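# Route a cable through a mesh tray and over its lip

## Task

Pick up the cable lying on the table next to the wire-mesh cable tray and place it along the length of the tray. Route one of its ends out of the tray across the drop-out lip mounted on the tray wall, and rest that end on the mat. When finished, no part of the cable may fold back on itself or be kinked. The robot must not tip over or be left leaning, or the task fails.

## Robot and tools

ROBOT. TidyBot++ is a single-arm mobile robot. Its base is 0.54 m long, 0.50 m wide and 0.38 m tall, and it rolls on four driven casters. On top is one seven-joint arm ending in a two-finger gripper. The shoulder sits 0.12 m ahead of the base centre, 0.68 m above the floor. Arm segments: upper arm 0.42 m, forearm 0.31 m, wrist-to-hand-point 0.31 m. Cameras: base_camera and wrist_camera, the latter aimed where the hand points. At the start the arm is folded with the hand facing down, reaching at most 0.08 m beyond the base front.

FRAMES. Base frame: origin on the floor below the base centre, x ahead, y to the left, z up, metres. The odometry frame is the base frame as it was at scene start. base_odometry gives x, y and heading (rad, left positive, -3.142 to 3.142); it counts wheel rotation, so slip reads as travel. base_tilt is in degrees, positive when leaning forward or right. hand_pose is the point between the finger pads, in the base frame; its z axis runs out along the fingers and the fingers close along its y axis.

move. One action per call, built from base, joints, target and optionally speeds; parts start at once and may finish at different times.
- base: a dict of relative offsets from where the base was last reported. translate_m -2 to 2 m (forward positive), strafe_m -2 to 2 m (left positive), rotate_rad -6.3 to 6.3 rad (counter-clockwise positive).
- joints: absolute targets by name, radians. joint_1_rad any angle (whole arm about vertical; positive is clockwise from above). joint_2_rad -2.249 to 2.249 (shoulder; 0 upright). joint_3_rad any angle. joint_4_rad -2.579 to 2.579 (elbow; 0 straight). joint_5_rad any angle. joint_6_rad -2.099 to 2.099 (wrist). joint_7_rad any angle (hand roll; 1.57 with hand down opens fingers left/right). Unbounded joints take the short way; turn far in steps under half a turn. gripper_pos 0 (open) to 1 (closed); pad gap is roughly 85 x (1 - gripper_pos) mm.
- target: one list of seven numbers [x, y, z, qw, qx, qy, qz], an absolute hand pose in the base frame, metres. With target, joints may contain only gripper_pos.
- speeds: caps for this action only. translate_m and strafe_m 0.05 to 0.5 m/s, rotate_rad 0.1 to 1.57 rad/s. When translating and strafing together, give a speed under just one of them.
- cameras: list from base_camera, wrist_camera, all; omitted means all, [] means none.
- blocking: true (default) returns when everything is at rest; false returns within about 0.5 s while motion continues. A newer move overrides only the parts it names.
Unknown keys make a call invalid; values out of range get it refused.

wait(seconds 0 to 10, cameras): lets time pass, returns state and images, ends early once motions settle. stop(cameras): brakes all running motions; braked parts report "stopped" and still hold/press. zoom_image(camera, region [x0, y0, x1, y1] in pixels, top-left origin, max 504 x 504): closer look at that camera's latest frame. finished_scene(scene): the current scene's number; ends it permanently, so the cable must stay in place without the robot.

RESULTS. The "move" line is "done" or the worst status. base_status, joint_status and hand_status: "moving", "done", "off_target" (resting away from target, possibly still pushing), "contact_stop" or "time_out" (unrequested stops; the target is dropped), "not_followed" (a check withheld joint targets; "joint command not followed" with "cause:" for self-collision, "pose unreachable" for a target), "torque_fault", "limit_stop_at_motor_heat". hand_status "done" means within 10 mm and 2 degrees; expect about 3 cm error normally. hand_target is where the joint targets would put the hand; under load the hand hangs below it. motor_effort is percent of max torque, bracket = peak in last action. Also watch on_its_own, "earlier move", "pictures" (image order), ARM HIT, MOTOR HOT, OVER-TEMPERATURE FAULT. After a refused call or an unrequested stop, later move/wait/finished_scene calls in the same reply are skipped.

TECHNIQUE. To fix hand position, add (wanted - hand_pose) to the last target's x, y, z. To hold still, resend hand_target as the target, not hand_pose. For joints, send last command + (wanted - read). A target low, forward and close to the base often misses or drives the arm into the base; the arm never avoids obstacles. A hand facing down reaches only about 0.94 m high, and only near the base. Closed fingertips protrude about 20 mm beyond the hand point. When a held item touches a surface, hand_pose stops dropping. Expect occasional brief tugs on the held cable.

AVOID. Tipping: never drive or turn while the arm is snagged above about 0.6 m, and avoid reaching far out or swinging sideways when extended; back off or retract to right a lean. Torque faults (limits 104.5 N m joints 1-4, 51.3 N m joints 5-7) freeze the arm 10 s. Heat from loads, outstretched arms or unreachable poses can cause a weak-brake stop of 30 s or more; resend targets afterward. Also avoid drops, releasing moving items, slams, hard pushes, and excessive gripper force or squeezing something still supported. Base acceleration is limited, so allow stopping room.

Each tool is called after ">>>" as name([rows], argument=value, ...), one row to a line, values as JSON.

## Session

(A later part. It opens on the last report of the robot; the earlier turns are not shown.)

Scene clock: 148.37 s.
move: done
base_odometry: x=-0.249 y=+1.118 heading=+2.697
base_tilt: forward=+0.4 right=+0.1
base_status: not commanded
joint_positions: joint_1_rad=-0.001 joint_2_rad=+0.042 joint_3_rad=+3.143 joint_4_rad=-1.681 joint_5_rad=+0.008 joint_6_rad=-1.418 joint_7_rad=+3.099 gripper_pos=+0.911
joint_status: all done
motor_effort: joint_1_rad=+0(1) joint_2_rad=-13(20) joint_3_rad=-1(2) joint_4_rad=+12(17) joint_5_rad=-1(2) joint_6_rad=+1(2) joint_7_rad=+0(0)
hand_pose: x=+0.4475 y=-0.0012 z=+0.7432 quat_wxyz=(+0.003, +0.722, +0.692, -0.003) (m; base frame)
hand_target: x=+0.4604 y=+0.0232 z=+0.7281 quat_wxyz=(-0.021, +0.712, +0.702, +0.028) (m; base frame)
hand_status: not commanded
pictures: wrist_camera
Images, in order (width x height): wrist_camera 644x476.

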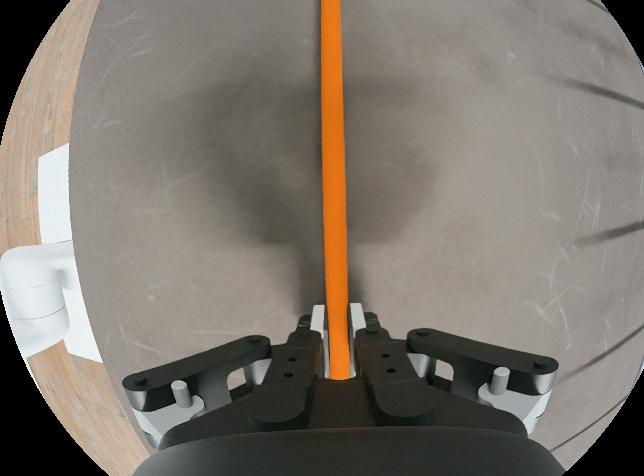

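>>> move(joints={"gripper_pos": 1.0, "joint_4_rad": -1.67}, cameras=[])

>>> move(joints={"joint_2_rad": 0.02, "joint_4_rad": -1.25, "joint_6_rad": -1.80}, cameras=["wrist_camera"])

Scene clock: 150.60 s.
move: off_target
base_odometry: x=-0.249 y=+1.118 heading=+2.697
base_tilt: forward=+0.5 right=+0.2
base_status: not commanded
joint_positions: joint_1_rad=-0.001 joint_2_rad=+0.043 joint_3_rad=+3.143 joint_4_rad=-1.679 joint_5_rad=+0.008 joint_6_rad=-1.417 joint_7_rad=+3.099 gripper_pos=+0.943
joint_status: gripper_pos off_target (ended at +0.943, target +1.000); the others done
motor_effort: joint_1_rad=+0(0) joint_2_rad=-15(16) joint_3_rad=-1(2) joint_4_rad=+14(16) joint_5_rad=-1(1) joint_6_rad=+2(2) joint_7_rad=+0(0)
hand_pose: x=+0.4487 y=-0.0012 z=+0.7435 quat_wxyz=(+0.004, +0.722, +0.692, -0.002) (m; base frame)
hand_target: x=+0.4714 y=+0.0232 z=+0.7376 quat_wxyz=(-0.010, +0.711, +0.702, +0.038) (m; base frame)
hand_status: not commanded
pictures: none
No camera images: "cameras" was empty.

Scene clock: 152.17 s.
move: done
base_odometry: x=-0.249 y=+1.118 heading=+2.697
base_tilt: forward=+0.4 right=+0.1
base_status: not commanded
joint_positions: joint_1_rad=-0.001 joint_2_rad=+0.020 joint_3_rad=+3.143 joint_4_rad=-1.282 joint_5_rad=+0.001 joint_6_rad=-1.727 joint_7_rad=+3.099 gripper_pos=+0.943
joint_status: all done
motor_effort: joint_1_rad=+1(1) joint_2_rad=-17(21) joint_3_rad=+0(2) joint_4_rad=+17(19) joint_5_rad=+0(2) joint_6_rad=+3(3) joint_7_rad=+0(0)
hand_pose: x=+0.4654 y=+0.0010 z=+0.8768 quat_wxyz=(+0.040, +0.721, +0.691, +0.040) (m; base frame)
hand_target: x=+0.4497 y=+0.0231 z=+0.8859 quat_wxyz=(+0.001, +0.700, +0.713, +0.049) (m; base frame)
hand_status: not commanded
pictures: wrist_camera
Images, in order (width x height): wrist_camera 644x476.

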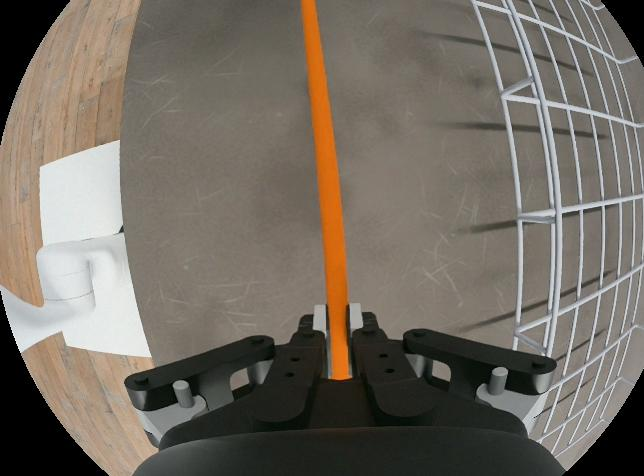

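>>> move(joints={"joint_2_rad": 0.458, "joint_4_rad": -0.745, "joint_5_rad": -0.06, "joint_6_rad": -1.45}, cameras=["wrist_camera"])

>>> move(joints={"joint_2_rad": 0.487, "joint_4_rad": -0.912, "joint_6_rad": -1.14}, cameras=["wrist_camera"])

Scene clock: 161.00 s.
move: done
base_odometry: x=-0.249 y=+1.118 heading=+2.697
base_tilt: forward=+0.5 right=+0.1
base_status: not commanded
joint_positions: joint_1_rad=-0.001 joint_2_rad=+0.439 joint_3_rad=+3.143 joint_4_rad=-0.781 joint_5_rad=+0.001 joint_6_rad=-1.528 joint_7_rad=+3.100 gripper_pos=+0.943
joint_status: all done
motor_effort: joint_1_rad=+1(2) joint_2_rad=-34(36) joint_3_rad=-1(1) joint_4_rad=+18(20) joint_5_rad=+0(1) joint_6_rad=+5(6) joint_7_rad=-1(1)
hand_pose: x=+0.7126 y=+0.0012 z=+0.8833 quat_wxyz=(+0.136, +0.707, +0.679, +0.141) (m; base frame)
hand_target: x=+0.7442 y=+0.0206 z=+0.8979 quat_wxyz=(+0.149, +0.683, +0.688, +0.192) (m; base frame)
hand_status: not commanded
pictures: wrist_camera
Images, in order (width x height): wrist_camera 644x476.

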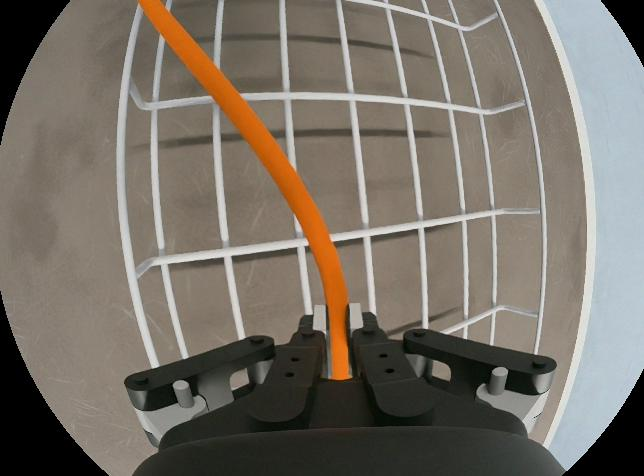

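Scene clock: 162.47 s.
move: done
base_odometry: x=-0.249 y=+1.118 heading=+2.697
base_tilt: forward=+0.5 right=+0.1
base_status: not commanded
joint_positions: joint_1_rad=-0.001 joint_2_rad=+0.469 joint_3_rad=+3.143 joint_4_rad=-0.900 joint_5_rad=+0.001 joint_6_rad=-1.216 joint_7_rad=+3.100 gripper_pos=+0.943
joint_status: all done
motor_effort: joint_1_rad=+1(2) joint_2_rad=-37(39) joint_3_rad=-1(1) joint_4_rad=+20(22) joint_5_rad=+0(1) joint_6_rad=+6(7) joint_7_rad=+0(1)
hand_pose: x=+0.7817 y=+0.0013 z=+0.8559 quat_wxyz=(+0.191, +0.693, +0.666, +0.198) (m; base frame)
hand_target: x=+0.8019 y=+0.0191 z=+0.8515 quat_wxyz=(+0.188, +0.678, +0.672, +0.231) (m; base frame)
hand_status: not commanded
pictures: wrist_camera
Images, in order (width x height): wrist_camera 644x476.

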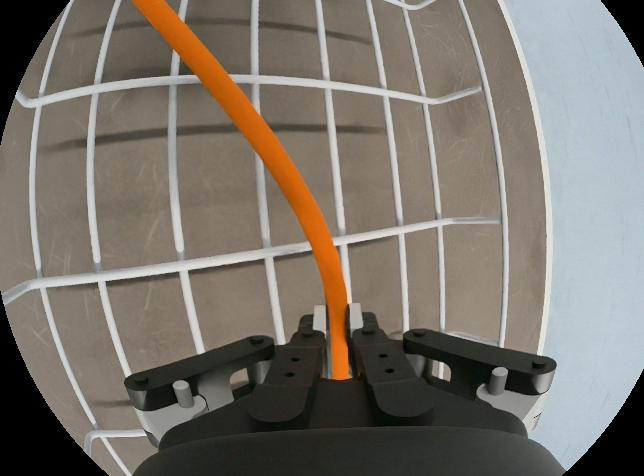

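>>> move(joints={"joint_2_rad": 0.477, "joint_4_rad": -1.145, "joint_6_rad": -0.88}, cameras=["wrist_camera"])

Scene clock: 167.87 s.
move: done
base_odometry: x=-0.249 y=+1.118 heading=+2.697
base_tilt: forward=+0.4 right=+0.1
base_status: not commanded
joint_positions: joint_1_rad=-0.001 joint_2_rad=+0.442 joint_3_rad=+3.143 joint_4_rad=-1.109 joint_5_rad=+0.001 joint_6_rad=-0.950 joint_7_rad=+3.100 gripper_pos=+0.943
joint_status: all done
motor_effort: joint_1_rad=+1(2) joint_2_rad=-30(36) joint_3_rad=+0(2) joint_4_rad=+18(20) joint_5_rad=+0(1) joint_6_rad=+6(8) joint_7_rad=+0(1)
hand_pose: x=+0.7993 y=+0.0013 z=+0.8187 quat_wxyz=(+0.219, +0.684, +0.658, +0.227) (m; base frame)
hand_target: x=+0.8119 y=+0.0166 z=+0.7902 quat_wxyz=(+0.202, +0.679, +0.663, +0.243) (m; base frame)
hand_status: not commanded
pictures: wrist_camera
Images, in order (width x height): wrist_camera 644x476.

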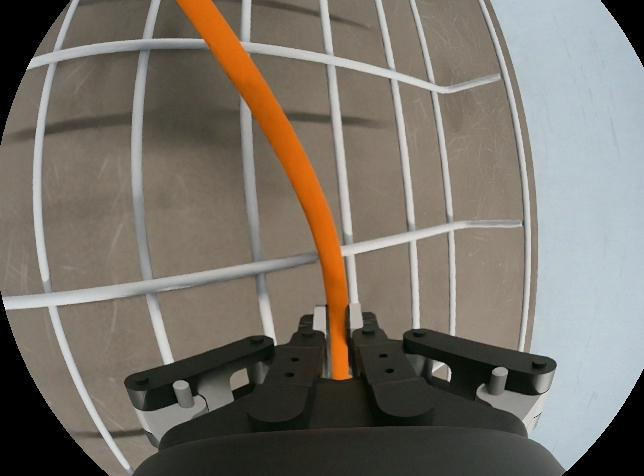

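>>> move(joints={"gripper_pos": 0.5, "joint_2_rad": 0.45, "joint_4_rad": -1.10}, cameras=[])

>>> move(joints={"joint_2_rad": 0.3, "joint_4_rad": -0.9, "joint_6_rad": -1.6}, cameras=["wrist_camera"])

Scene clock: 171.17 s.
move: done
base_odometry: x=-0.249 y=+1.118 heading=+2.697
base_tilt: forward=+0.4 right=+0.2
base_status: not commanded
joint_positions: joint_1_rad=-0.001 joint_2_rad=+0.440 joint_3_rad=+3.143 joint_4_rad=-1.108 joint_5_rad=+0.001 joint_6_rad=-0.929 joint_7_rad=+3.100 gripper_pos=+0.500
joint_status: all done
motor_effort: joint_1_rad=+0(1) joint_2_rad=-36(37) joint_3_rad=-1(2) joint_4_rad=+19(21) joint_5_rad=-1(1) joint_6_rad=+5(6) joint_7_rad=+0(0)
hand_pose: x=+0.8045 y=+0.0013 z=+0.8242 quat_wxyz=(+0.226, +0.682, +0.655, +0.235) (m; base frame)
hand_target: x=+0.8195 y=+0.0166 z=+0.8319 quat_wxyz=(+0.226, +0.670, +0.655, +0.267) (m; base frame)
hand_status: not commanded
pictures: none
No camera images: "cameras" was empty.

Scene clock: 172.77 s.
move: done
base_odometry: x=-0.249 y=+1.118 heading=+2.697
base_tilt: forward=+0.5 right=+0.2
base_status: not commanded
joint_positions: joint_1_rad=-0.001 joint_2_rad=+0.284 joint_3_rad=+3.143 joint_4_rad=-0.924 joint_5_rad=+0.001 joint_6_rad=-1.527 joint_7_rad=+3.100 gripper_pos=+0.500
joint_status: all done
motor_effort: joint_1_rad=+0(1) joint_2_rad=-29(40) joint_3_rad=-1(2) joint_4_rad=+18(21) joint_5_rad=-1(1) joint_6_rad=+5(7) joint_7_rad=+0(1)
hand_pose: x=+0.6538 y=+0.0011 z=+0.9114 quat_wxyz=(+0.140, +0.707, +0.678, +0.145) (m; base frame)
hand_target: x=+0.6404 y=+0.0207 z=+0.9049 quat_wxyz=(+0.099, +0.692, +0.701, +0.141) (m; base frame)
hand_status: not commanded
pictures: wrist_camera
Images, in order (width x height): wrist_camera 644x476.

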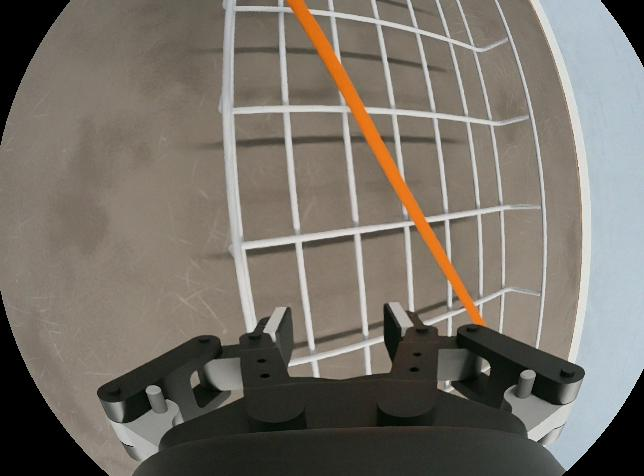

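>>> move(base={"strafe_m": 0.5}, speeds={"strafe_m": 0.3}, joints={"joint_2_rad": 0.02, "joint_4_rad": -1.25, "joint_6_rad": -1.83, "gripper_pos": 0}, cameras=["wrist_camera"])

Scene clock: 177.47 s.
move: done
base_odometry: x=-0.465 y=+0.666 heading=+2.697
base_tilt: forward=+0.4 right=+0.1
base_status: done
joint_positions: joint_1_rad=+0.002 joint_2_rad=+0.013 joint_3_rad=+3.143 joint_4_rad=-1.229 joint_5_rad=+0.001 joint_6_rad=-1.760 joint_7_rad=+3.100 gripper_pos=+0.000
joint_status: all done
motor_effort: joint_1_rad=+0(3) joint_2_rad=-18(32) joint_3_rad=+0(3) joint_4_rad=+17(19) joint_5_rad=-1(2) joint_6_rad=+3(5) joint_7_rad=+0(0)
hand_pose: x=+0.4654 y=-0.0001 z=+0.8960 quat_wxyz=(+0.049, +0.721, +0.689, +0.050) (m; base frame)
hand_target: x=+0.4404 y=+0.0199 z=+0.8851 quat_wxyz=(-0.006, +0.701, +0.713, +0.035) (m; base frame)
hand_status: not commanded
pictures: wrist_camera
Images, in order (width x height): wrist_camera 644x476.

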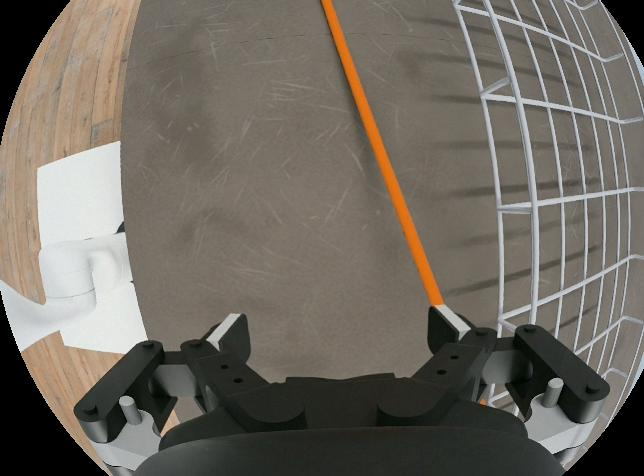

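>>> move(base={"strafe_m": 0.12}, joints={"joint_2_rad": 0.115, "joint_4_rad": -1.50, "joint_6_rad": -1.48}, cameras=["wrist_camera"])

Scene clock: 180.20 s.
move: done
base_odometry: x=-0.516 y=+0.558 heading=+2.697
base_tilt: forward=+0.4 right=+0.2
base_status: done
joint_positions: joint_1_rad=-0.002 joint_2_rad=+0.106 joint_3_rad=+3.142 joint_4_rad=-1.484 joint_5_rad=+0.001 joint_6_rad=-1.549 joint_7_rad=+3.100 gripper_pos=+0.000
joint_status: all done
motor_effort: joint_1_rad=+0(3) joint_2_rad=-21(24) joint_3_rad=-1(3) joint_4_rad=+17(18) joint_5_rad=-1(1) joint_6_rad=+1(3) joint_7_rad=+0(0)
hand_pose: x=+0.4786 y=+0.0017 z=+0.7829 quat_wxyz=(+0.001, +0.721, +0.693, +0.001) (m; base frame)
hand_target: x=+0.4958 y=+0.0205 z=+0.7755 quat_wxyz=(-0.005, +0.708, +0.705, +0.038) (m; base frame)
hand_status: not commanded
pictures: wrist_camera
Images, in order (width x height): wrist_camera 644x476.

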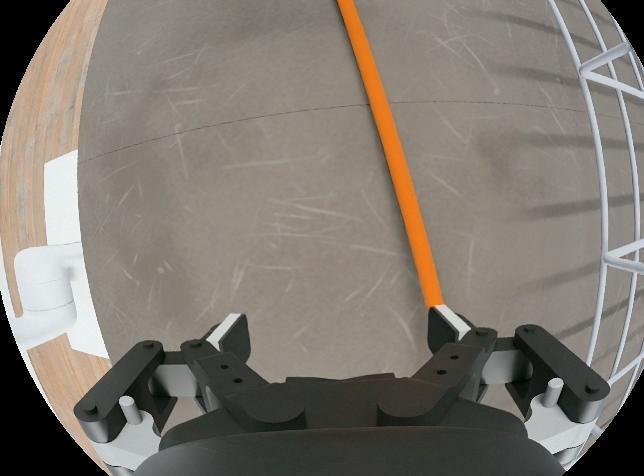

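>>> move(joints={"joint_2_rad": 0.245, "joint_4_rad": -1.36, "joint_6_rad": -1.52, "joint_7_rad": 3.37}, cameras=["wrist_camera"])

>>> move(joints={"joint_2_rad": 0.265, "joint_4_rad": -1.465, "joint_6_rad": -1.39}, cameras=["wrist_camera"])

Scene clock: 184.73 s.
move: done
base_odometry: x=-0.516 y=+0.558 heading=+2.697
base_tilt: forward=+0.4 right=+0.1
base_status: not commanded
joint_positions: joint_1_rad=-0.002 joint_2_rad=+0.233 joint_3_rad=+3.142 joint_4_rad=-1.389 joint_5_rad=+0.001 joint_6_rad=-1.549 joint_7_rad=+3.327 gripper_pos=+0.000
joint_status: all done
motor_effort: joint_1_rad=+0(1) joint_2_rad=-25(28) joint_3_rad=-1(2) joint_4_rad=+16(18) joint_5_rad=-1(1) joint_6_rad=+1(2) joint_7_rad=+0(1)
hand_pose: x=+0.5209 y=+0.0018 z=+0.7638 quat_wxyz=(-0.011, +0.638, +0.770, -0.010) (m; base frame)
hand_target: x=+0.5404 y=+0.0206 z=+0.7686 quat_wxyz=(-0.012, +0.622, +0.782, +0.029) (m; base frame)
hand_status: not commanded
pictures: wrist_camera
Images, in order (width x height): wrist_camera 644x476.

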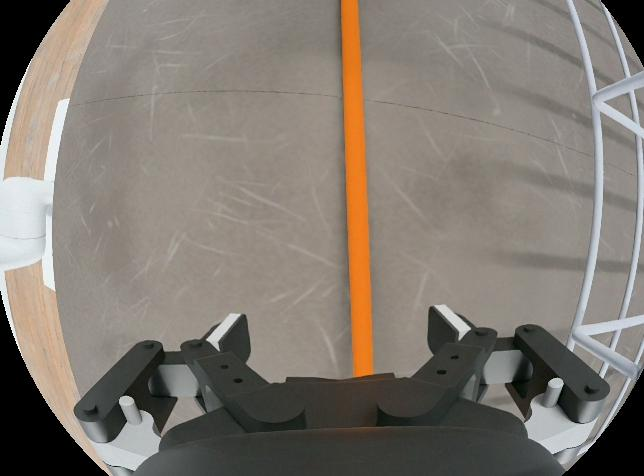

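Scene clock: 185.70 s.
move: done
base_odometry: x=-0.516 y=+0.558 heading=+2.697
base_tilt: forward=+0.4 right=+0.1
base_status: not commanded
joint_positions: joint_1_rad=-0.002 joint_2_rad=+0.248 joint_3_rad=+3.142 joint_4_rad=-1.451 joint_5_rad=+0.001 joint_6_rad=-1.458 joint_7_rad=+3.328 gripper_pos=+0.000
joint_status: all done
motor_effort: joint_1_rad=+0(1) joint_2_rad=-26(28) joint_3_rad=-1(2) joint_4_rad=+17(18) joint_5_rad=-1(1) joint_6_rad=+1(2) joint_7_rad=+0(0)
hand_pose: x=+0.5293 y=+0.0018 z=+0.7384 quat_wxyz=(-0.006, +0.637, +0.770, -0.005) (m; base frame)
hand_target: x=+0.5464 y=+0.0203 z=+0.7274 quat_wxyz=(-0.010, +0.625, +0.780, +0.030) (m; base frame)
hand_status: not commanded
pictures: wrist_camera
Images, in order (width x height): wrist_camera 644x476.

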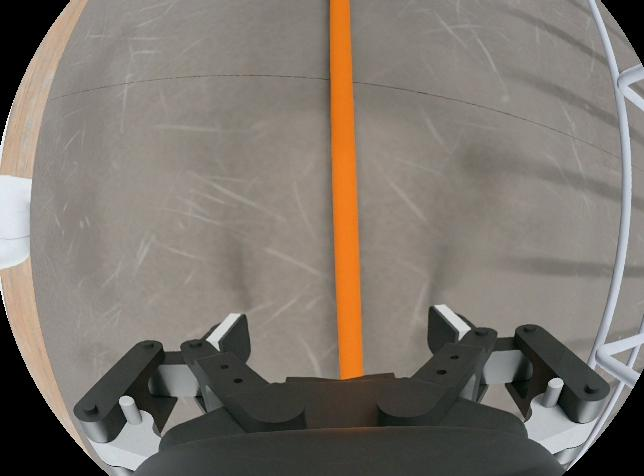

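>>> move(joints={"gripper_pos": 1.0, "joint_4_rad": -1.445}, cameras=[])

>>> move(joints={"joint_2_rad": 0.27, "joint_4_rad": -0.92, "joint_6_rad": -1.92}, cameras=[])

>>> move(joints={"joint_2_rad": 0.458, "joint_4_rad": -0.725, "joint_6_rad": -1.45, "joint_7_rad": 3.2}, cameras=["wrist_camera"])

>>> move(joints={"joint_2_rad": 0.487, "joint_4_rad": -0.912, "joint_6_rad": -1.14}, cameras=["wrist_camera"])

Scene clock: 190.63 s.
move: off_target
base_odometry: x=-0.516 y=+0.558 heading=+2.697
base_tilt: forward=+0.4 right=+0.2
base_status: not commanded
joint_positions: joint_1_rad=-0.002 joint_2_rad=+0.236 joint_3_rad=+3.142 joint_4_rad=-1.450 joint_5_rad=+0.001 joint_6_rad=-1.449 joint_7_rad=+3.329 gripper_pos=+0.927
joint_status: gripper_pos off_target (ended at +0.927, target +1.000); the others done
motor_effort: joint_1_rad=+0(1) joint_2_rad=-21(26) joint_3_rad=-1(2) joint_4_rad=+13(18) joint_5_rad=-1(1) joint_6_rad=+2(2) joint_7_rad=+0(0)
hand_pose: x=+0.5318 y=+0.0018 z=+0.7437 quat_wxyz=(+0.003, +0.637, +0.771, +0.002) (m; base frame)
hand_target: x=+0.5535 y=+0.0203 z=+0.7338 quat_wxyz=(-0.002, +0.625, +0.780, +0.036) (m; base frame)
hand_status: not commanded
pictures: none
No camera images: "cameras" was empty.

Scene clock: 192.37 s.
move: done
base_odometry: x=-0.516 y=+0.558 heading=+2.697
base_tilt: forward=+0.4 right=+0.2
base_status: not commanded
joint_positions: joint_1_rad=-0.002 joint_2_rad=+0.256 joint_3_rad=+3.142 joint_4_rad=-0.953 joint_5_rad=+0.001 joint_6_rad=-1.846 joint_7_rad=+3.329 gripper_pos=+0.934
joint_status: all done
motor_effort: joint_1_rad=+0(1) joint_2_rad=-26(34) joint_3_rad=-1(1) joint_4_rad=+17(25) joint_5_rad=-1(1) joint_6_rad=+2(7) joint_7_rad=+0(0)
hand_pose: x=+0.5464 y=+0.0018 z=+0.8897 quat_wxyz=(+0.033, +0.637, +0.770, +0.027) (m; base frame)
hand_target: x=+0.5327 y=+0.0194 z=+0.8935 quat_wxyz=(-0.005, +0.613, +0.790, +0.032) (m; base frame)
hand_status: not commanded
pictures: none
No camera images: "cameras" was empty.

Scene clock: 193.87 s.
move: done
base_odometry: x=-0.516 y=+0.558 heading=+2.697
base_tilt: forward=+0.5 right=+0.2
base_status: not commanded
joint_positions: joint_1_rad=-0.002 joint_2_rad=+0.446 joint_3_rad=+3.142 joint_4_rad=-0.760 joint_5_rad=+0.001 joint_6_rad=-1.526 joint_7_rad=+3.241 gripper_pos=+0.934
joint_status: all done
motor_effort: joint_1_rad=+1(1) joint_2_rad=-34(37) joint_3_rad=-1(1) joint_4_rad=+18(20) joint_5_rad=+0(1) joint_6_rad=+5(6) joint_7_rad=+0(1)
hand_pose: x=+0.7182 y=+0.0021 z=+0.8885 quat_wxyz=(+0.151, +0.656, +0.726, +0.137) (m; base frame)
hand_target: x=+0.7474 y=+0.0206 z=+0.9067 quat_wxyz=(+0.162, +0.660, +0.707, +0.195) (m; base frame)
hand_status: not commanded
pictures: wrist_camera
Images, in order (width x height): wrist_camera 644x476.

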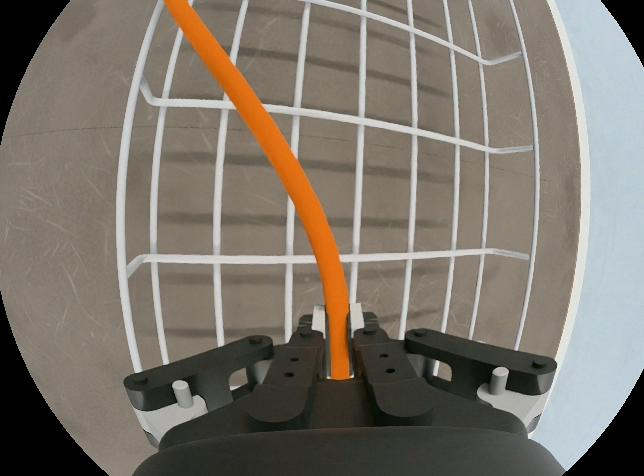

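Scene clock: 195.37 s.
move: done
base_odometry: x=-0.516 y=+0.558 heading=+2.697
base_tilt: forward=+0.5 right=+0.1
base_status: not commanded
joint_positions: joint_1_rad=-0.002 joint_2_rad=+0.470 joint_3_rad=+3.142 joint_4_rad=-0.899 joint_5_rad=+0.001 joint_6_rad=-1.216 joint_7_rad=+3.241 gripper_pos=+0.934
joint_status: all done
motor_effort: joint_1_rad=+1(1) joint_2_rad=-37(39) joint_3_rad=-1(1) joint_4_rad=+20(21) joint_5_rad=+0(0) joint_6_rad=+7(7) joint_7_rad=+0(1)
hand_pose: x=+0.7818 y=+0.0023 z=+0.8556 quat_wxyz=(+0.204, +0.645, +0.714, +0.184) (m; base frame)
hand_target: x=+0.8019 y=+0.0191 z=+0.8515 quat_wxyz=(+0.195, +0.657, +0.692, +0.226) (m; base frame)
hand_status: not commanded
pictures: wrist_camera
Images, in order (width x height): wrist_camera 644x476.

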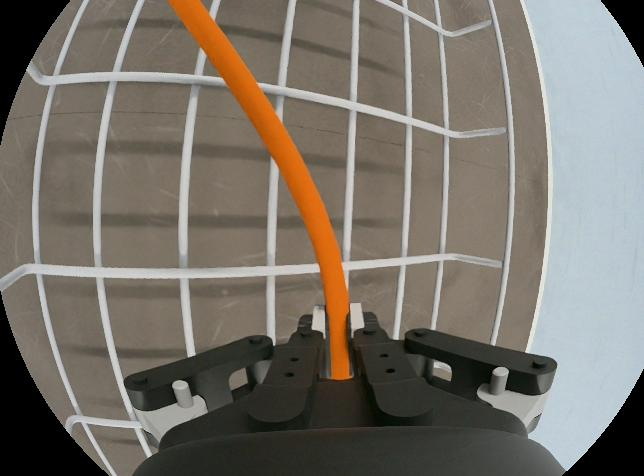

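>>> move(joints={"joint_2_rad": 0.475, "joint_4_rad": -1.07, "joint_6_rad": -0.96}, cameras=[])

>>> move(joints={"gripper_pos": 0.5}, cameras=[])

>>> move(joints={"joint_2_rad": 0.3, "joint_4_rad": -0.9, "joint_6_rad": -1.6}, cameras=["wrist_camera"])

>>> move(base={"strafe_m": 0.45}, speeds={"strafe_m": 0.3}, joints={"joint_2_rad": 0.02, "joint_4_rad": -1.25, "joint_6_rad": -1.83, "gripper_pos": 0}, cameras=["wrist_camera"])

Scene clock: 200.37 s.
move: done
base_odometry: x=-0.516 y=+0.558 heading=+2.697
base_tilt: forward=+0.5 right=+0.1
base_status: not commanded
joint_positions: joint_1_rad=-0.002 joint_2_rad=+0.461 joint_3_rad=+3.142 joint_4_rad=-1.051 joint_5_rad=+0.001 joint_6_rad=-1.035 joint_7_rad=+3.241 gripper_pos=+0.934
joint_status: all done
motor_effort: joint_1_rad=+1(2) joint_2_rad=-37(39) joint_3_rad=+0(2) joint_4_rad=+20(22) joint_5_rad=+0(1) joint_6_rad=+7(8) joint_7_rad=+0(0)
hand_pose: x=+0.7943 y=+0.0023 z=+0.8191 quat_wxyz=(+0.217, +0.641, +0.710, +0.196) (m; base frame)
hand_target: x=+0.8107 y=+0.0175 z=+0.8143 quat_wxyz=(+0.207, +0.657, +0.685, +0.236) (m; base frame)
hand_status: not commanded
pictures: none
No camera images: "cameras" was empty.

Scene clock: 201.20 s.
move: done
base_odometry: x=-0.516 y=+0.558 heading=+2.697
base_tilt: forward=+0.4 right=+0.2
base_status: not commanded
joint_positions: joint_1_rad=-0.002 joint_2_rad=+0.461 joint_3_rad=+3.142 joint_4_rad=-1.051 joint_5_rad=+0.001 joint_6_rad=-1.008 joint_7_rad=+3.241 gripper_pos=+0.500
joint_status: all done
motor_effort: joint_1_rad=+0(2) joint_2_rad=-36(37) joint_3_rad=-1(2) joint_4_rad=+18(21) joint_5_rad=-1(1) joint_6_rad=+4(7) joint_7_rad=+0(0)
hand_pose: x=+0.8012 y=+0.0023 z=+0.8240 quat_wxyz=(+0.227, +0.638, +0.706, +0.205) (m; base frame)
hand_target: x=+0.8107 y=+0.0175 z=+0.8143 quat_wxyz=(+0.207, +0.657, +0.685, +0.236) (m; base frame)
hand_status: not commanded
pictures: none
No camera images: "cameras" was empty.

Scene clock: 202.73 s.
move: done
base_odometry: x=-0.516 y=+0.558 heading=+2.697
base_tilt: forward=+0.5 right=+0.1
base_status: not commanded
joint_positions: joint_1_rad=-0.002 joint_2_rad=+0.285 joint_3_rad=+3.142 joint_4_rad=-0.921 joint_5_rad=+0.001 joint_6_rad=-1.528 joint_7_rad=+3.241 gripper_pos=+0.500
joint_status: all done
motor_effort: joint_1_rad=+0(1) joint_2_rad=-29(40) joint_3_rad=-2(2) joint_4_rad=+18(21) joint_5_rad=-1(1) joint_6_rad=+4(6) joint_7_rad=+0(0)
hand_pose: x=+0.6542 y=+0.0020 z=+0.9119 quat_wxyz=(+0.150, +0.657, +0.726, +0.136) (m; base frame)
hand_target: x=+0.6404 y=+0.0207 z=+0.9049 quat_wxyz=(+0.103, +0.671, +0.721, +0.138) (m; base frame)
hand_status: not commanded
pictures: wrist_camera
Images, in order (width x height): wrist_camera 644x476.

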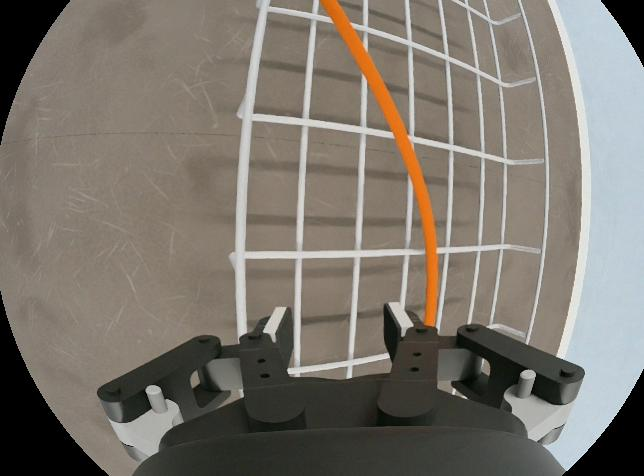

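Scene clock: 205.13 s.
move: done
base_odometry: x=-0.710 y=+0.151 heading=+2.697
base_tilt: forward=+0.5 right=+0.1
base_status: done
joint_positions: joint_1_rad=+0.001 joint_2_rad=+0.013 joint_3_rad=+3.142 joint_4_rad=-1.229 joint_5_rad=+0.001 joint_6_rad=-1.760 joint_7_rad=+3.241 gripper_pos=+0.000
joint_status: all done
motor_effort: joint_1_rad=+0(3) joint_2_rad=-17(31) joint_3_rad=+0(3) joint_4_rad=+17(19) joint_5_rad=+0(1) joint_6_rad=+3(5) joint_7_rad=+0(0)
hand_pose: x=+0.4654 y=+0.0005 z=+0.8961 quat_wxyz=(+0.052, +0.670, +0.739, +0.047) (m; base frame)
hand_target: x=+0.4404 y=+0.0199 z=+0.8851 quat_wxyz=(-0.005, +0.679, +0.733, +0.035) (m; base frame)
hand_status: not commanded
pictures: wrist_camera
Images, in order (width x height): wrist_camera 644x476.

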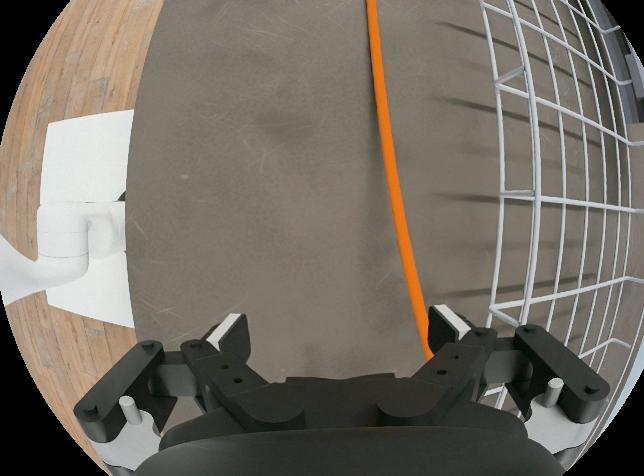

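>>> move(base={"strafe_m": 0.1}, joints={"joint_2_rad": 0.245, "joint_4_rad": -1.36, "joint_6_rad": -1.52, "joint_7_rad": 3.3}, cameras=["wrist_camera"])

Scene clock: 208.97 s.
move: done
base_odometry: x=-0.753 y=+0.061 heading=+2.697
base_tilt: forward=+0.4 right=+0.1
base_status: done
joint_positions: joint_1_rad=-0.003 joint_2_rad=+0.236 joint_3_rad=+3.142 joint_4_rad=-1.346 joint_5_rad=+0.001 joint_6_rad=-1.585 joint_7_rad=+3.264 gripper_pos=+0.000
joint_status: all done
motor_effort: joint_1_rad=+0(3) joint_2_rad=-25(30) joint_3_rad=-1(3) joint_4_rad=+17(18) joint_5_rad=-1(2) joint_6_rad=+1(3) joint_7_rad=+0(1)
hand_pose: x=+0.5237 y=+0.0023 z=+0.7763 quat_wxyz=(-0.009, +0.662, +0.750, -0.009) (m; base frame)
hand_target: x=+0.5404 y=+0.0206 z=+0.7686 quat_wxyz=(-0.013, +0.649, +0.760, +0.028) (m; base frame)
hand_status: not commanded
pictures: wrist_camera
Images, in order (width x height): wrist_camera 644x476.

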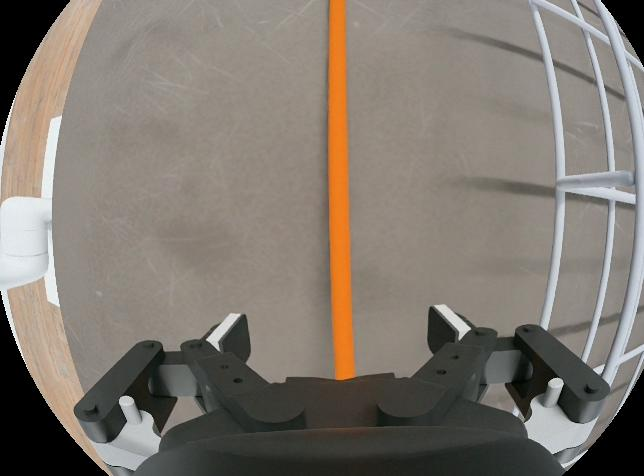

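>>> move(joints={"joint_2_rad": 0.265, "joint_4_rad": -1.465, "joint_6_rad": -1.39}, cameras=[])

>>> move(joints={"gripper_pos": 1.0, "joint_4_rad": -1.445}, cameras=[])

>>> move(joints={"joint_2_rad": 0.27, "joint_4_rad": -0.92, "joint_6_rad": -1.92}, cameras=[])

>>> move(joints={"joint_2_rad": 0.458, "joint_4_rad": -0.725, "joint_6_rad": -1.45, "joint_7_rad": 3.25}, cameras=["wrist_camera"])

>>> move(joints={"joint_2_rad": 0.487, "joint_4_rad": -0.912, "joint_6_rad": -1.14}, cameras=["wrist_camera"])

Scene clock: 212.67 s.
move: done
base_odometry: x=-0.753 y=+0.061 heading=+2.697
base_tilt: forward=+0.4 right=+0.2
base_status: not commanded
joint_positions: joint_1_rad=-0.003 joint_2_rad=+0.250 joint_3_rad=+3.142 joint_4_rad=-1.448 joint_5_rad=+0.001 joint_6_rad=-1.462 joint_7_rad=+3.264 gripper_pos=+0.000
joint_status: all done
motor_effort: joint_1_rad=+0(1) joint_2_rad=-26(28) joint_3_rad=-2(2) joint_4_rad=+17(18) joint_5_rad=-1(1) joint_6_rad=+1(2) joint_7_rad=+0(0)
hand_pose: x=+0.5292 y=+0.0023 z=+0.7383 quat_wxyz=(-0.007, +0.662, +0.750, -0.006) (m; base frame)
hand_target: x=+0.5464 y=+0.0203 z=+0.7274 quat_wxyz=(-0.011, +0.652, +0.758, +0.030) (m; base frame)
hand_status: not commanded
pictures: none
No camera images: "cameras" was empty.

Scene clock: 213.77 s.
move: off_target
base_odometry: x=-0.753 y=+0.061 heading=+2.697
base_tilt: forward=+0.4 right=+0.1
base_status: not commanded
joint_positions: joint_1_rad=-0.003 joint_2_rad=+0.237 joint_3_rad=+3.142 joint_4_rad=-1.448 joint_5_rad=+0.001 joint_6_rad=-1.449 joint_7_rad=+3.264 gripper_pos=+0.919
joint_status: gripper_pos off_target (ended at +0.919, target +1.000); the others done
motor_effort: joint_1_rad=+0(1) joint_2_rad=-22(26) joint_3_rad=-1(2) joint_4_rad=+14(18) joint_5_rad=+0(1) joint_6_rad=+1(2) joint_7_rad=+0(0)
hand_pose: x=+0.5325 y=+0.0023 z=+0.7436 quat_wxyz=(+0.003, +0.662, +0.750, +0.002) (m; base frame)
hand_target: x=+0.5535 y=+0.0203 z=+0.7338 quat_wxyz=(-0.004, +0.652, +0.758, +0.036) (m; base frame)
hand_status: not commanded
pictures: none
No camera images: "cameras" was empty.

Scene clock: 215.50 s.
move: off_target
base_odometry: x=-0.753 y=+0.061 heading=+2.697
base_tilt: forward=+0.5 right=+0.1
base_status: not commanded
joint_positions: joint_1_rad=-0.003 joint_2_rad=+0.403 joint_3_rad=+3.142 joint_4_rad=-1.078 joint_5_rad=+0.001 joint_6_rad=-1.862 joint_7_rad=+3.264 gripper_pos=+0.925
joint_status: joint_2_rad off_target (ended at +0.403, target +0.270); joint_4_rad off_target (ended at -1.078, target -0.920); the others done
motor_effort: joint_1_rad=+2(2) joint_2_rad=-62(63) joint_3_rad=-1(1) joint_4_rad=+38(38) joint_5_rad=+0(1) joint_6_rad=+2(7) joint_7_rad=+0(0)
hand_pose: x=+0.5349 y=+0.0024 z=+0.7920 quat_wxyz=(-0.075, +0.658, +0.746, -0.067) (m; base frame)
hand_target: x=+0.5327 y=+0.0194 z=+0.8935 quat_wxyz=(-0.006, +0.640, +0.768, +0.032) (m; base frame)
hand_status: not commanded
pictures: none
No camera images: "cameras" was empty.

Scene clock: 216.70 s.
move: off_target
base_odometry: x=-0.753 y=+0.061 heading=+2.697
base_tilt: forward=+0.4 right=+0.2
base_status: not commanded
joint_positions: joint_1_rad=-0.003 joint_2_rad=+0.452 joint_3_rad=+3.142 joint_4_rad=-1.039 joint_5_rad=+0.001 joint_6_rad=-1.856 joint_7_rad=+3.264 gripper_pos=+0.925
joint_status: joint_4_rad off_target (ended at -1.039, target -0.725); joint_6_rad off_target (ended at -1.856, target -1.450); the others done
motor_effort: joint_1_rad=+0(2) joint_2_rad=-35(63) joint_3_rad=+0(1) joint_4_rad=+68(68) joint_5_rad=-1(1) joint_6_rad=+56(56) joint_7_rad=+0(1)
hand_pose: x=+0.5526 y=+0.0024 z=+0.7805 quat_wxyz=(-0.077, +0.658, +0.746, -0.068) (m; base frame)
hand_target: x=+0.7474 y=+0.0206 z=+0.9067 quat_wxyz=(+0.167, +0.643, +0.723, +0.190) (m; base frame)
hand_status: not commanded
pictures: wrist_camera
Images, in order (width x height): wrist_camera 644x476.

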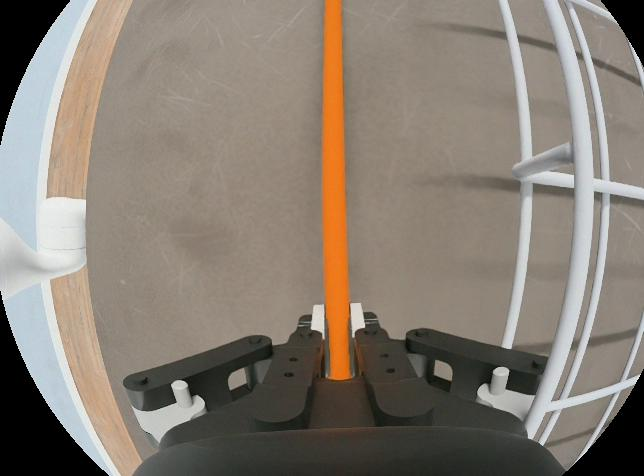

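Scene clock: 217.83 s.
move: off_target
base_odometry: x=-0.753 y=+0.061 heading=+2.697
base_tilt: forward=+0.3 right=+0.1
base_status: not commanded
joint_positions: joint_1_rad=-0.003 joint_2_rad=+0.374 joint_3_rad=+3.142 joint_4_rad=-1.169 joint_5_rad=+0.001 joint_6_rad=-1.671 joint_7_rad=+3.264 gripper_pos=+0.925
joint_status: joint_2_rad off_target (ended at +0.374, target +0.487); joint_4_rad off_target (ended at -1.169, target -0.912); joint_6_rad off_target (ended at -1.671, target -1.140)
motor_effort: joint_1_rad=+0(1) joint_2_rad=-9(35) joint_3_rad=+0(1) joint_4_rad=+65(69) joint_5_rad=-1(2) joint_6_rad=+67(67) joint_7_rad=+0(0)
hand_pose: x=+0.5647 y=+0.0024 z=+0.7720 quat_wxyz=(-0.026, +0.661, +0.749, -0.024) (m; base frame)
hand_target: x=+0.8019 y=+0.0191 z=+0.8515 quat_wxyz=(+0.201, +0.640, +0.708, +0.221) (m; base frame)
hand_status: not commanded
pictures: wrist_camera
Images, in order (width x height): wrist_camera 644x476.

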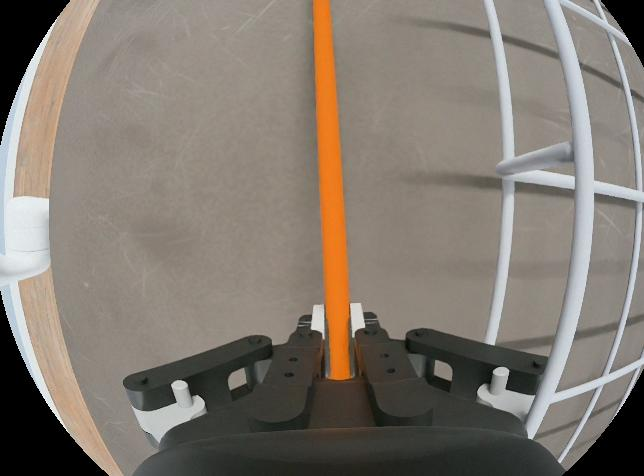

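>>> move(joints={"joint_2_rad": 0.27, "joint_4_rad": -1.42, "joint_6_rad": -1.48}, cameras=["wrist_camera"])

>>> move(joints={"joint_2_rad": 0.12, "joint_4_rad": -1.48, "joint_6_rad": -1.53}, cameras=["wrist_camera"])

Scene clock: 222.07 s.
move: done
base_odometry: x=-0.753 y=+0.061 heading=+2.697
base_tilt: forward=+0.5 right=+0.1
base_status: not commanded
joint_positions: joint_1_rad=-0.003 joint_2_rad=+0.270 joint_3_rad=+3.142 joint_4_rad=-1.397 joint_5_rad=+0.001 joint_6_rad=-1.464 joint_7_rad=+3.264 gripper_pos=+0.925
joint_status: all done
motor_effort: joint_1_rad=+0(1) joint_2_rad=-27(30) joint_3_rad=-1(2) joint_4_rad=+17(65) joint_5_rad=-1(2) joint_6_rad=+1(67) joint_7_rad=+0(0)
hand_pose: x=+0.5472 y=+0.0024 z=+0.7457 quat_wxyz=(+0.004, +0.662, +0.750, +0.003) (m; base frame)
hand_target: x=+0.5345 y=+0.0205 z=+0.7394 quat_wxyz=(-0.031, +0.669, +0.742, +0.013) (m; base frame)
hand_status: not commanded
pictures: wrist_camera
Images, in order (width x height): wrist_camera 644x476.

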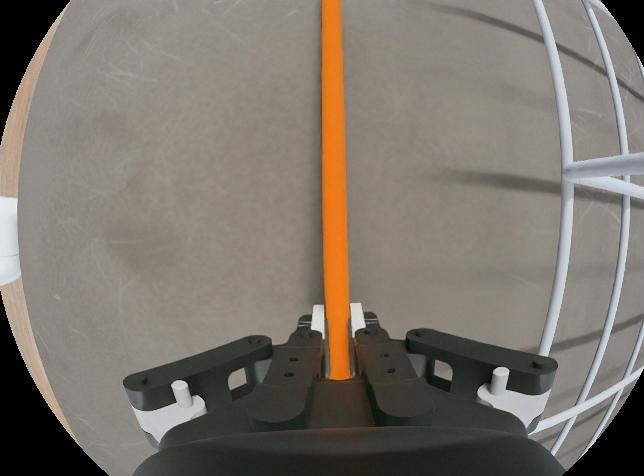

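Scene clock: 223.13 s.
move: done
base_odometry: x=-0.753 y=+0.061 heading=+2.697
base_tilt: forward=+0.4 right=+0.1
base_status: not commanded
joint_positions: joint_1_rad=-0.003 joint_2_rad=+0.109 joint_3_rad=+3.142 joint_4_rad=-1.459 joint_5_rad=+0.001 joint_6_rad=-1.473 joint_7_rad=+3.264 gripper_pos=+0.925
joint_status: all done
motor_effort: joint_1_rad=+0(1) joint_2_rad=-22(29) joint_3_rad=-1(2) joint_4_rad=+18(19) joint_5_rad=-1(2) joint_6_rad=+2(4) joint_7_rad=+0(0)
hand_pose: x=+0.5105 y=+0.0023 z=+0.7911 quat_wxyz=(+0.038, +0.661, +0.749, +0.033) (m; base frame)
hand_target: x=+0.4872 y=+0.0206 z=+0.7797 quat_wxyz=(-0.016, +0.668, +0.744, +0.026) (m; base frame)
hand_status: not commanded
pictures: wrist_camera
Images, in order (width x height): wrist_camera 644x476.

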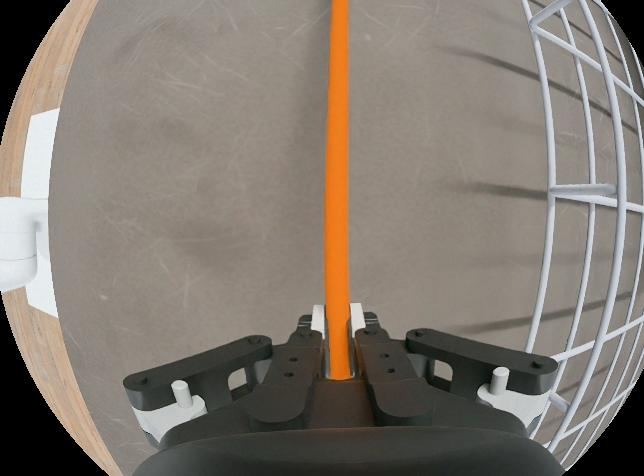

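>>> move(joints={"joint_2_rad": 0.0, "joint_4_rad": -1.40, "joint_6_rad": -1.72}, cameras=[])

>>> move(joints={"joint_2_rad": 0.05, "joint_4_rad": -1.08, "joint_6_rad": -1.98}, cameras=["wrist_camera"])

>>> move(joints={"joint_2_rad": 0.458, "joint_4_rad": -0.725, "joint_6_rad": -1.45, "joint_7_rad": 3.25}, cameras=["wrist_camera"])

>>> move(joints={"joint_2_rad": 0.487, "joint_4_rad": -0.912, "joint_6_rad": -1.14}, cameras=["wrist_camera"])

Scene clock: 227.57 s.
move: done
base_odometry: x=-0.753 y=+0.061 heading=+2.697
base_tilt: forward=+0.4 right=+0.1
base_status: not commanded
joint_positions: joint_1_rad=-0.003 joint_2_rad=-0.009 joint_3_rad=+3.142 joint_4_rad=-1.424 joint_5_rad=+0.001 joint_6_rad=-1.649 joint_7_rad=+3.264 gripper_pos=+0.925
joint_status: all done
motor_effort: joint_1_rad=+0(1) joint_2_rad=-17(26) joint_3_rad=-1(1) joint_4_rad=+18(19) joint_5_rad=-1(1) joint_6_rad=+2(3) joint_7_rad=+0(0)
hand_pose: x=+0.4498 y=+0.0021 z=+0.8411 quat_wxyz=(+0.029, +0.661, +0.749, +0.026) (m; base frame)
hand_target: x=+0.4354 y=+0.0203 z=+0.8453 quat_wxyz=(-0.012, +0.663, +0.748, +0.029) (m; base frame)
hand_status: not commanded
pictures: none
No camera images: "cameras" was empty.

Scene clock: 228.97 s.
move: done
base_odometry: x=-0.753 y=+0.061 heading=+2.697
base_tilt: forward=+0.5 right=+0.1
base_status: not commanded
joint_positions: joint_1_rad=-0.003 joint_2_rad=+0.032 joint_3_rad=+3.142 joint_4_rad=-1.113 joint_5_rad=+0.001 joint_6_rad=-1.907 joint_7_rad=+3.264 gripper_pos=+0.925
joint_status: all done
motor_effort: joint_1_rad=+0(1) joint_2_rad=-17(19) joint_3_rad=-1(1) joint_4_rad=+16(18) joint_5_rad=-1(1) joint_6_rad=+2(3) joint_7_rad=-1(1)
hand_pose: x=+0.4468 y=+0.0021 z=+0.9221 quat_wxyz=(+0.034, +0.661, +0.749, +0.030) (m; base frame)
hand_target: x=+0.4339 y=+0.0189 z=+0.9255 quat_wxyz=(-0.007, +0.658, +0.753, +0.031) (m; base frame)
hand_status: not commanded
pictures: wrist_camera
Images, in order (width x height): wrist_camera 644x476.

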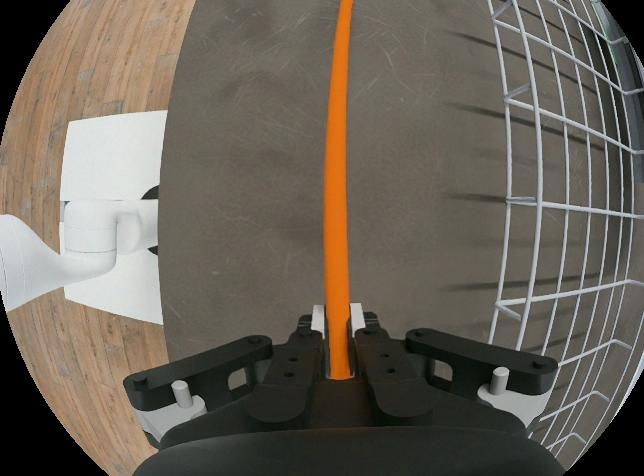

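Scene clock: 230.87 s.
move: done
base_odometry: x=-0.753 y=+0.061 heading=+2.697
base_tilt: forward=+0.5 right=+0.2
base_status: not commanded
joint_positions: joint_1_rad=-0.003 joint_2_rad=+0.444 joint_3_rad=+3.142 joint_4_rad=-0.760 joint_5_rad=+0.001 joint_6_rad=-1.526 joint_7_rad=+3.264 gripper_pos=+0.925
joint_status: all done
motor_effort: joint_1_rad=+1(1) joint_2_rad=-34(38) joint_3_rad=+0(2) joint_4_rad=+19(20) joint_5_rad=+0(1) joint_6_rad=+5(6) joint_7_rad=+0(1)
hand_pose: x=+0.7178 y=+0.0029 z=+0.8892 quat_wxyz=(+0.153, +0.648, +0.734, +0.135) (m; base frame)
hand_target: x=+0.7474 y=+0.0206 z=+0.9068 quat_wxyz=(+0.167, +0.643, +0.723, +0.190) (m; base frame)
hand_status: not commanded
pictures: wrist_camera
Images, in order (width x height): wrist_camera 644x476.

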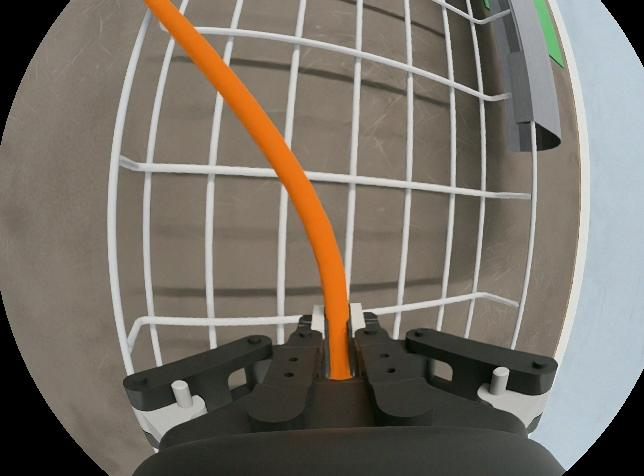

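Scene clock: 232.37 s.
move: done
base_odometry: x=-0.753 y=+0.061 heading=+2.697
base_tilt: forward=+0.5 right=+0.2
base_status: not commanded
joint_positions: joint_1_rad=-0.003 joint_2_rad=+0.470 joint_3_rad=+3.142 joint_4_rad=-0.899 joint_5_rad=+0.001 joint_6_rad=-1.215 joint_7_rad=+3.264 gripper_pos=+0.925
joint_status: all done
motor_effort: joint_1_rad=+0(1) joint_2_rad=-37(39) joint_3_rad=-1(1) joint_4_rad=+20(21) joint_5_rad=+0(0) joint_6_rad=+6(7) joint_7_rad=+0(1)
hand_pose: x=+0.7823 y=+0.0031 z=+0.8559 quat_wxyz=(+0.206, +0.636, +0.721, +0.183) (m; base frame)
hand_target: x=+0.8019 y=+0.0191 z=+0.8515 quat_wxyz=(+0.201, +0.640, +0.708, +0.221) (m; base frame)
hand_status: not commanded
pictures: wrist_camera
Images, in order (width x height): wrist_camera 644x476.

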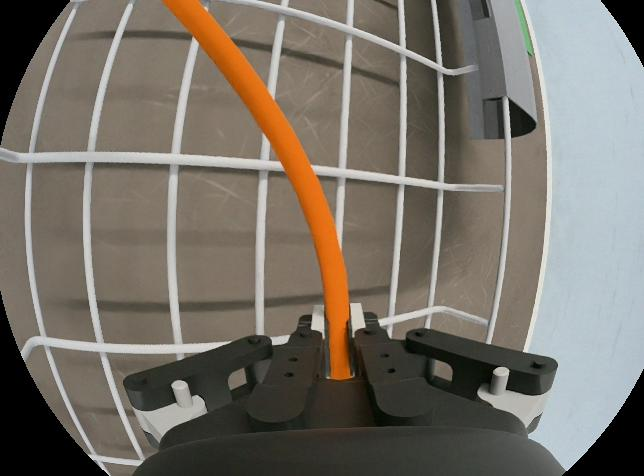

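>>> move(joints={"joint_2_rad": 0.475, "joint_4_rad": -1.09, "joint_6_rad": -0.94}, cameras=[])

>>> move(joints={"gripper_pos": 0.5}, cameras=[])

>>> move(joints={"joint_2_rad": 0.3, "joint_4_rad": -0.85, "joint_6_rad": -1.65}, cameras=[])

>>> move(base={"strafe_m": 0.4}, speeds={"strafe_m": 0.3}, joints={"joint_2_rad": 0.1, "joint_4_rad": -1.05, "joint_6_rad": -1.5, "joint_7_rad": 1.57}, cameras=["wrist_camera"])

Scene clock: 236.67 s.
move: done
base_odometry: x=-0.753 y=+0.061 heading=+2.697
base_tilt: forward=+0.4 right=+0.2
base_status: not commanded
joint_positions: joint_1_rad=-0.003 joint_2_rad=+0.461 joint_3_rad=+3.142 joint_4_rad=-1.073 joint_5_rad=+0.001 joint_6_rad=-1.013 joint_7_rad=+3.264 gripper_pos=+0.925
joint_status: all done
motor_effort: joint_1_rad=+0(1) joint_2_rad=-36(39) joint_3_rad=+0(2) joint_4_rad=+21(22) joint_5_rad=+0(1) joint_6_rad=+6(8) joint_7_rad=+0(0)
hand_pose: x=+0.7948 y=+0.0031 z=+0.8124 quat_wxyz=(+0.219, +0.632, +0.717, +0.194) (m; base frame)
hand_target: x=+0.8108 y=+0.0173 z=+0.8080 quat_wxyz=(+0.213, +0.640, +0.701, +0.231) (m; base frame)
hand_status: not commanded
pictures: none
No camera images: "cameras" was empty.

Scene clock: 237.50 s.
move: done
base_odometry: x=-0.753 y=+0.061 heading=+2.697
base_tilt: forward=+0.5 right=+0.1
base_status: not commanded
joint_positions: joint_1_rad=-0.003 joint_2_rad=+0.461 joint_3_rad=+3.142 joint_4_rad=-1.073 joint_5_rad=+0.001 joint_6_rad=-0.989 joint_7_rad=+3.264 gripper_pos=+0.500
joint_status: all done
motor_effort: joint_1_rad=+0(2) joint_2_rad=-37(38) joint_3_rad=-1(2) joint_4_rad=+18(21) joint_5_rad=-1(1) joint_6_rad=+4(7) joint_7_rad=+0(0)
hand_pose: x=+0.8008 y=+0.0031 z=+0.8167 quat_wxyz=(+0.228, +0.630, +0.714, +0.202) (m; base frame)
hand_target: x=+0.8108 y=+0.0173 z=+0.8080 quat_wxyz=(+0.213, +0.640, +0.701, +0.231) (m; base frame)
hand_status: not commanded
pictures: none
No camera images: "cameras" was empty.

Scene clock: 239.17 s.
move: done
base_odometry: x=-0.753 y=+0.061 heading=+2.697
base_tilt: forward=+0.4 right=+0.1
base_status: not commanded
joint_positions: joint_1_rad=-0.003 joint_2_rad=+0.284 joint_3_rad=+3.142 joint_4_rad=-0.872 joint_5_rad=+0.001 joint_6_rad=-1.577 joint_7_rad=+3.264 gripper_pos=+0.500
joint_status: all done
motor_effort: joint_1_rad=+0(1) joint_2_rad=-27(41) joint_3_rad=-1(2) joint_4_rad=+18(21) joint_5_rad=-1(1) joint_6_rad=+4(6) joint_7_rad=+0(0)
hand_pose: x=+0.6483 y=+0.0027 z=+0.9265 quat_wxyz=(+0.152, +0.648, +0.734, +0.134) (m; base frame)
hand_target: x=+0.6343 y=+0.0206 z=+0.9194 quat_wxyz=(+0.107, +0.652, +0.739, +0.135) (m; base frame)
hand_status: not commanded
pictures: none
No camera images: "cameras" was empty.

Scene clock: 241.40 s.
move: done
base_odometry: x=-0.925 y=-0.301 heading=+2.697
base_tilt: forward=+0.5 right=+0.1
base_status: done
joint_positions: joint_1_rad=+0.000 joint_2_rad=+0.095 joint_3_rad=+3.142 joint_4_rad=-1.031 joint_5_rad=+0.001 joint_6_rad=-1.564 joint_7_rad=+1.610 gripper_pos=+0.500
joint_status: all done
motor_effort: joint_1_rad=+0(3) joint_2_rad=-21(31) joint_3_rad=-1(2) joint_4_rad=+18(19) joint_5_rad=+0(1) joint_6_rad=+5(6) joint_7_rad=+0(1)
hand_pose: x=+0.5785 y=+0.0012 z=+0.9557 quat_wxyz=(+0.005, +0.974, +0.019, +0.224) (m; base frame)
hand_target: x=+0.5946 y=+0.0207 z=+0.9550 quat_wxyz=(-0.030, +0.970, +0.006, +0.243) (m; base frame)
hand_status: not commanded
pictures: wrist_camera
Images, in order (width x height): wrist_camera 644x476.

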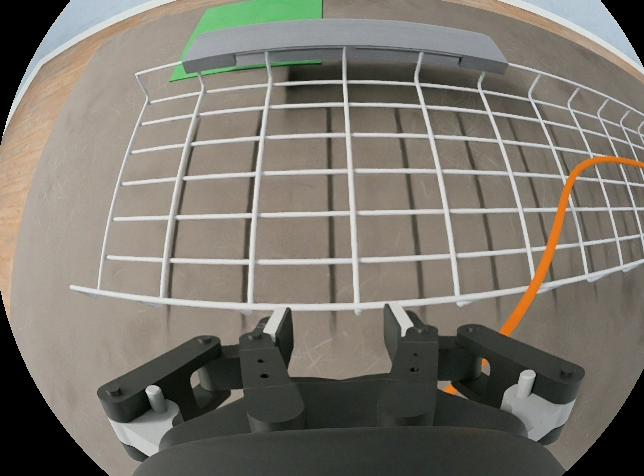

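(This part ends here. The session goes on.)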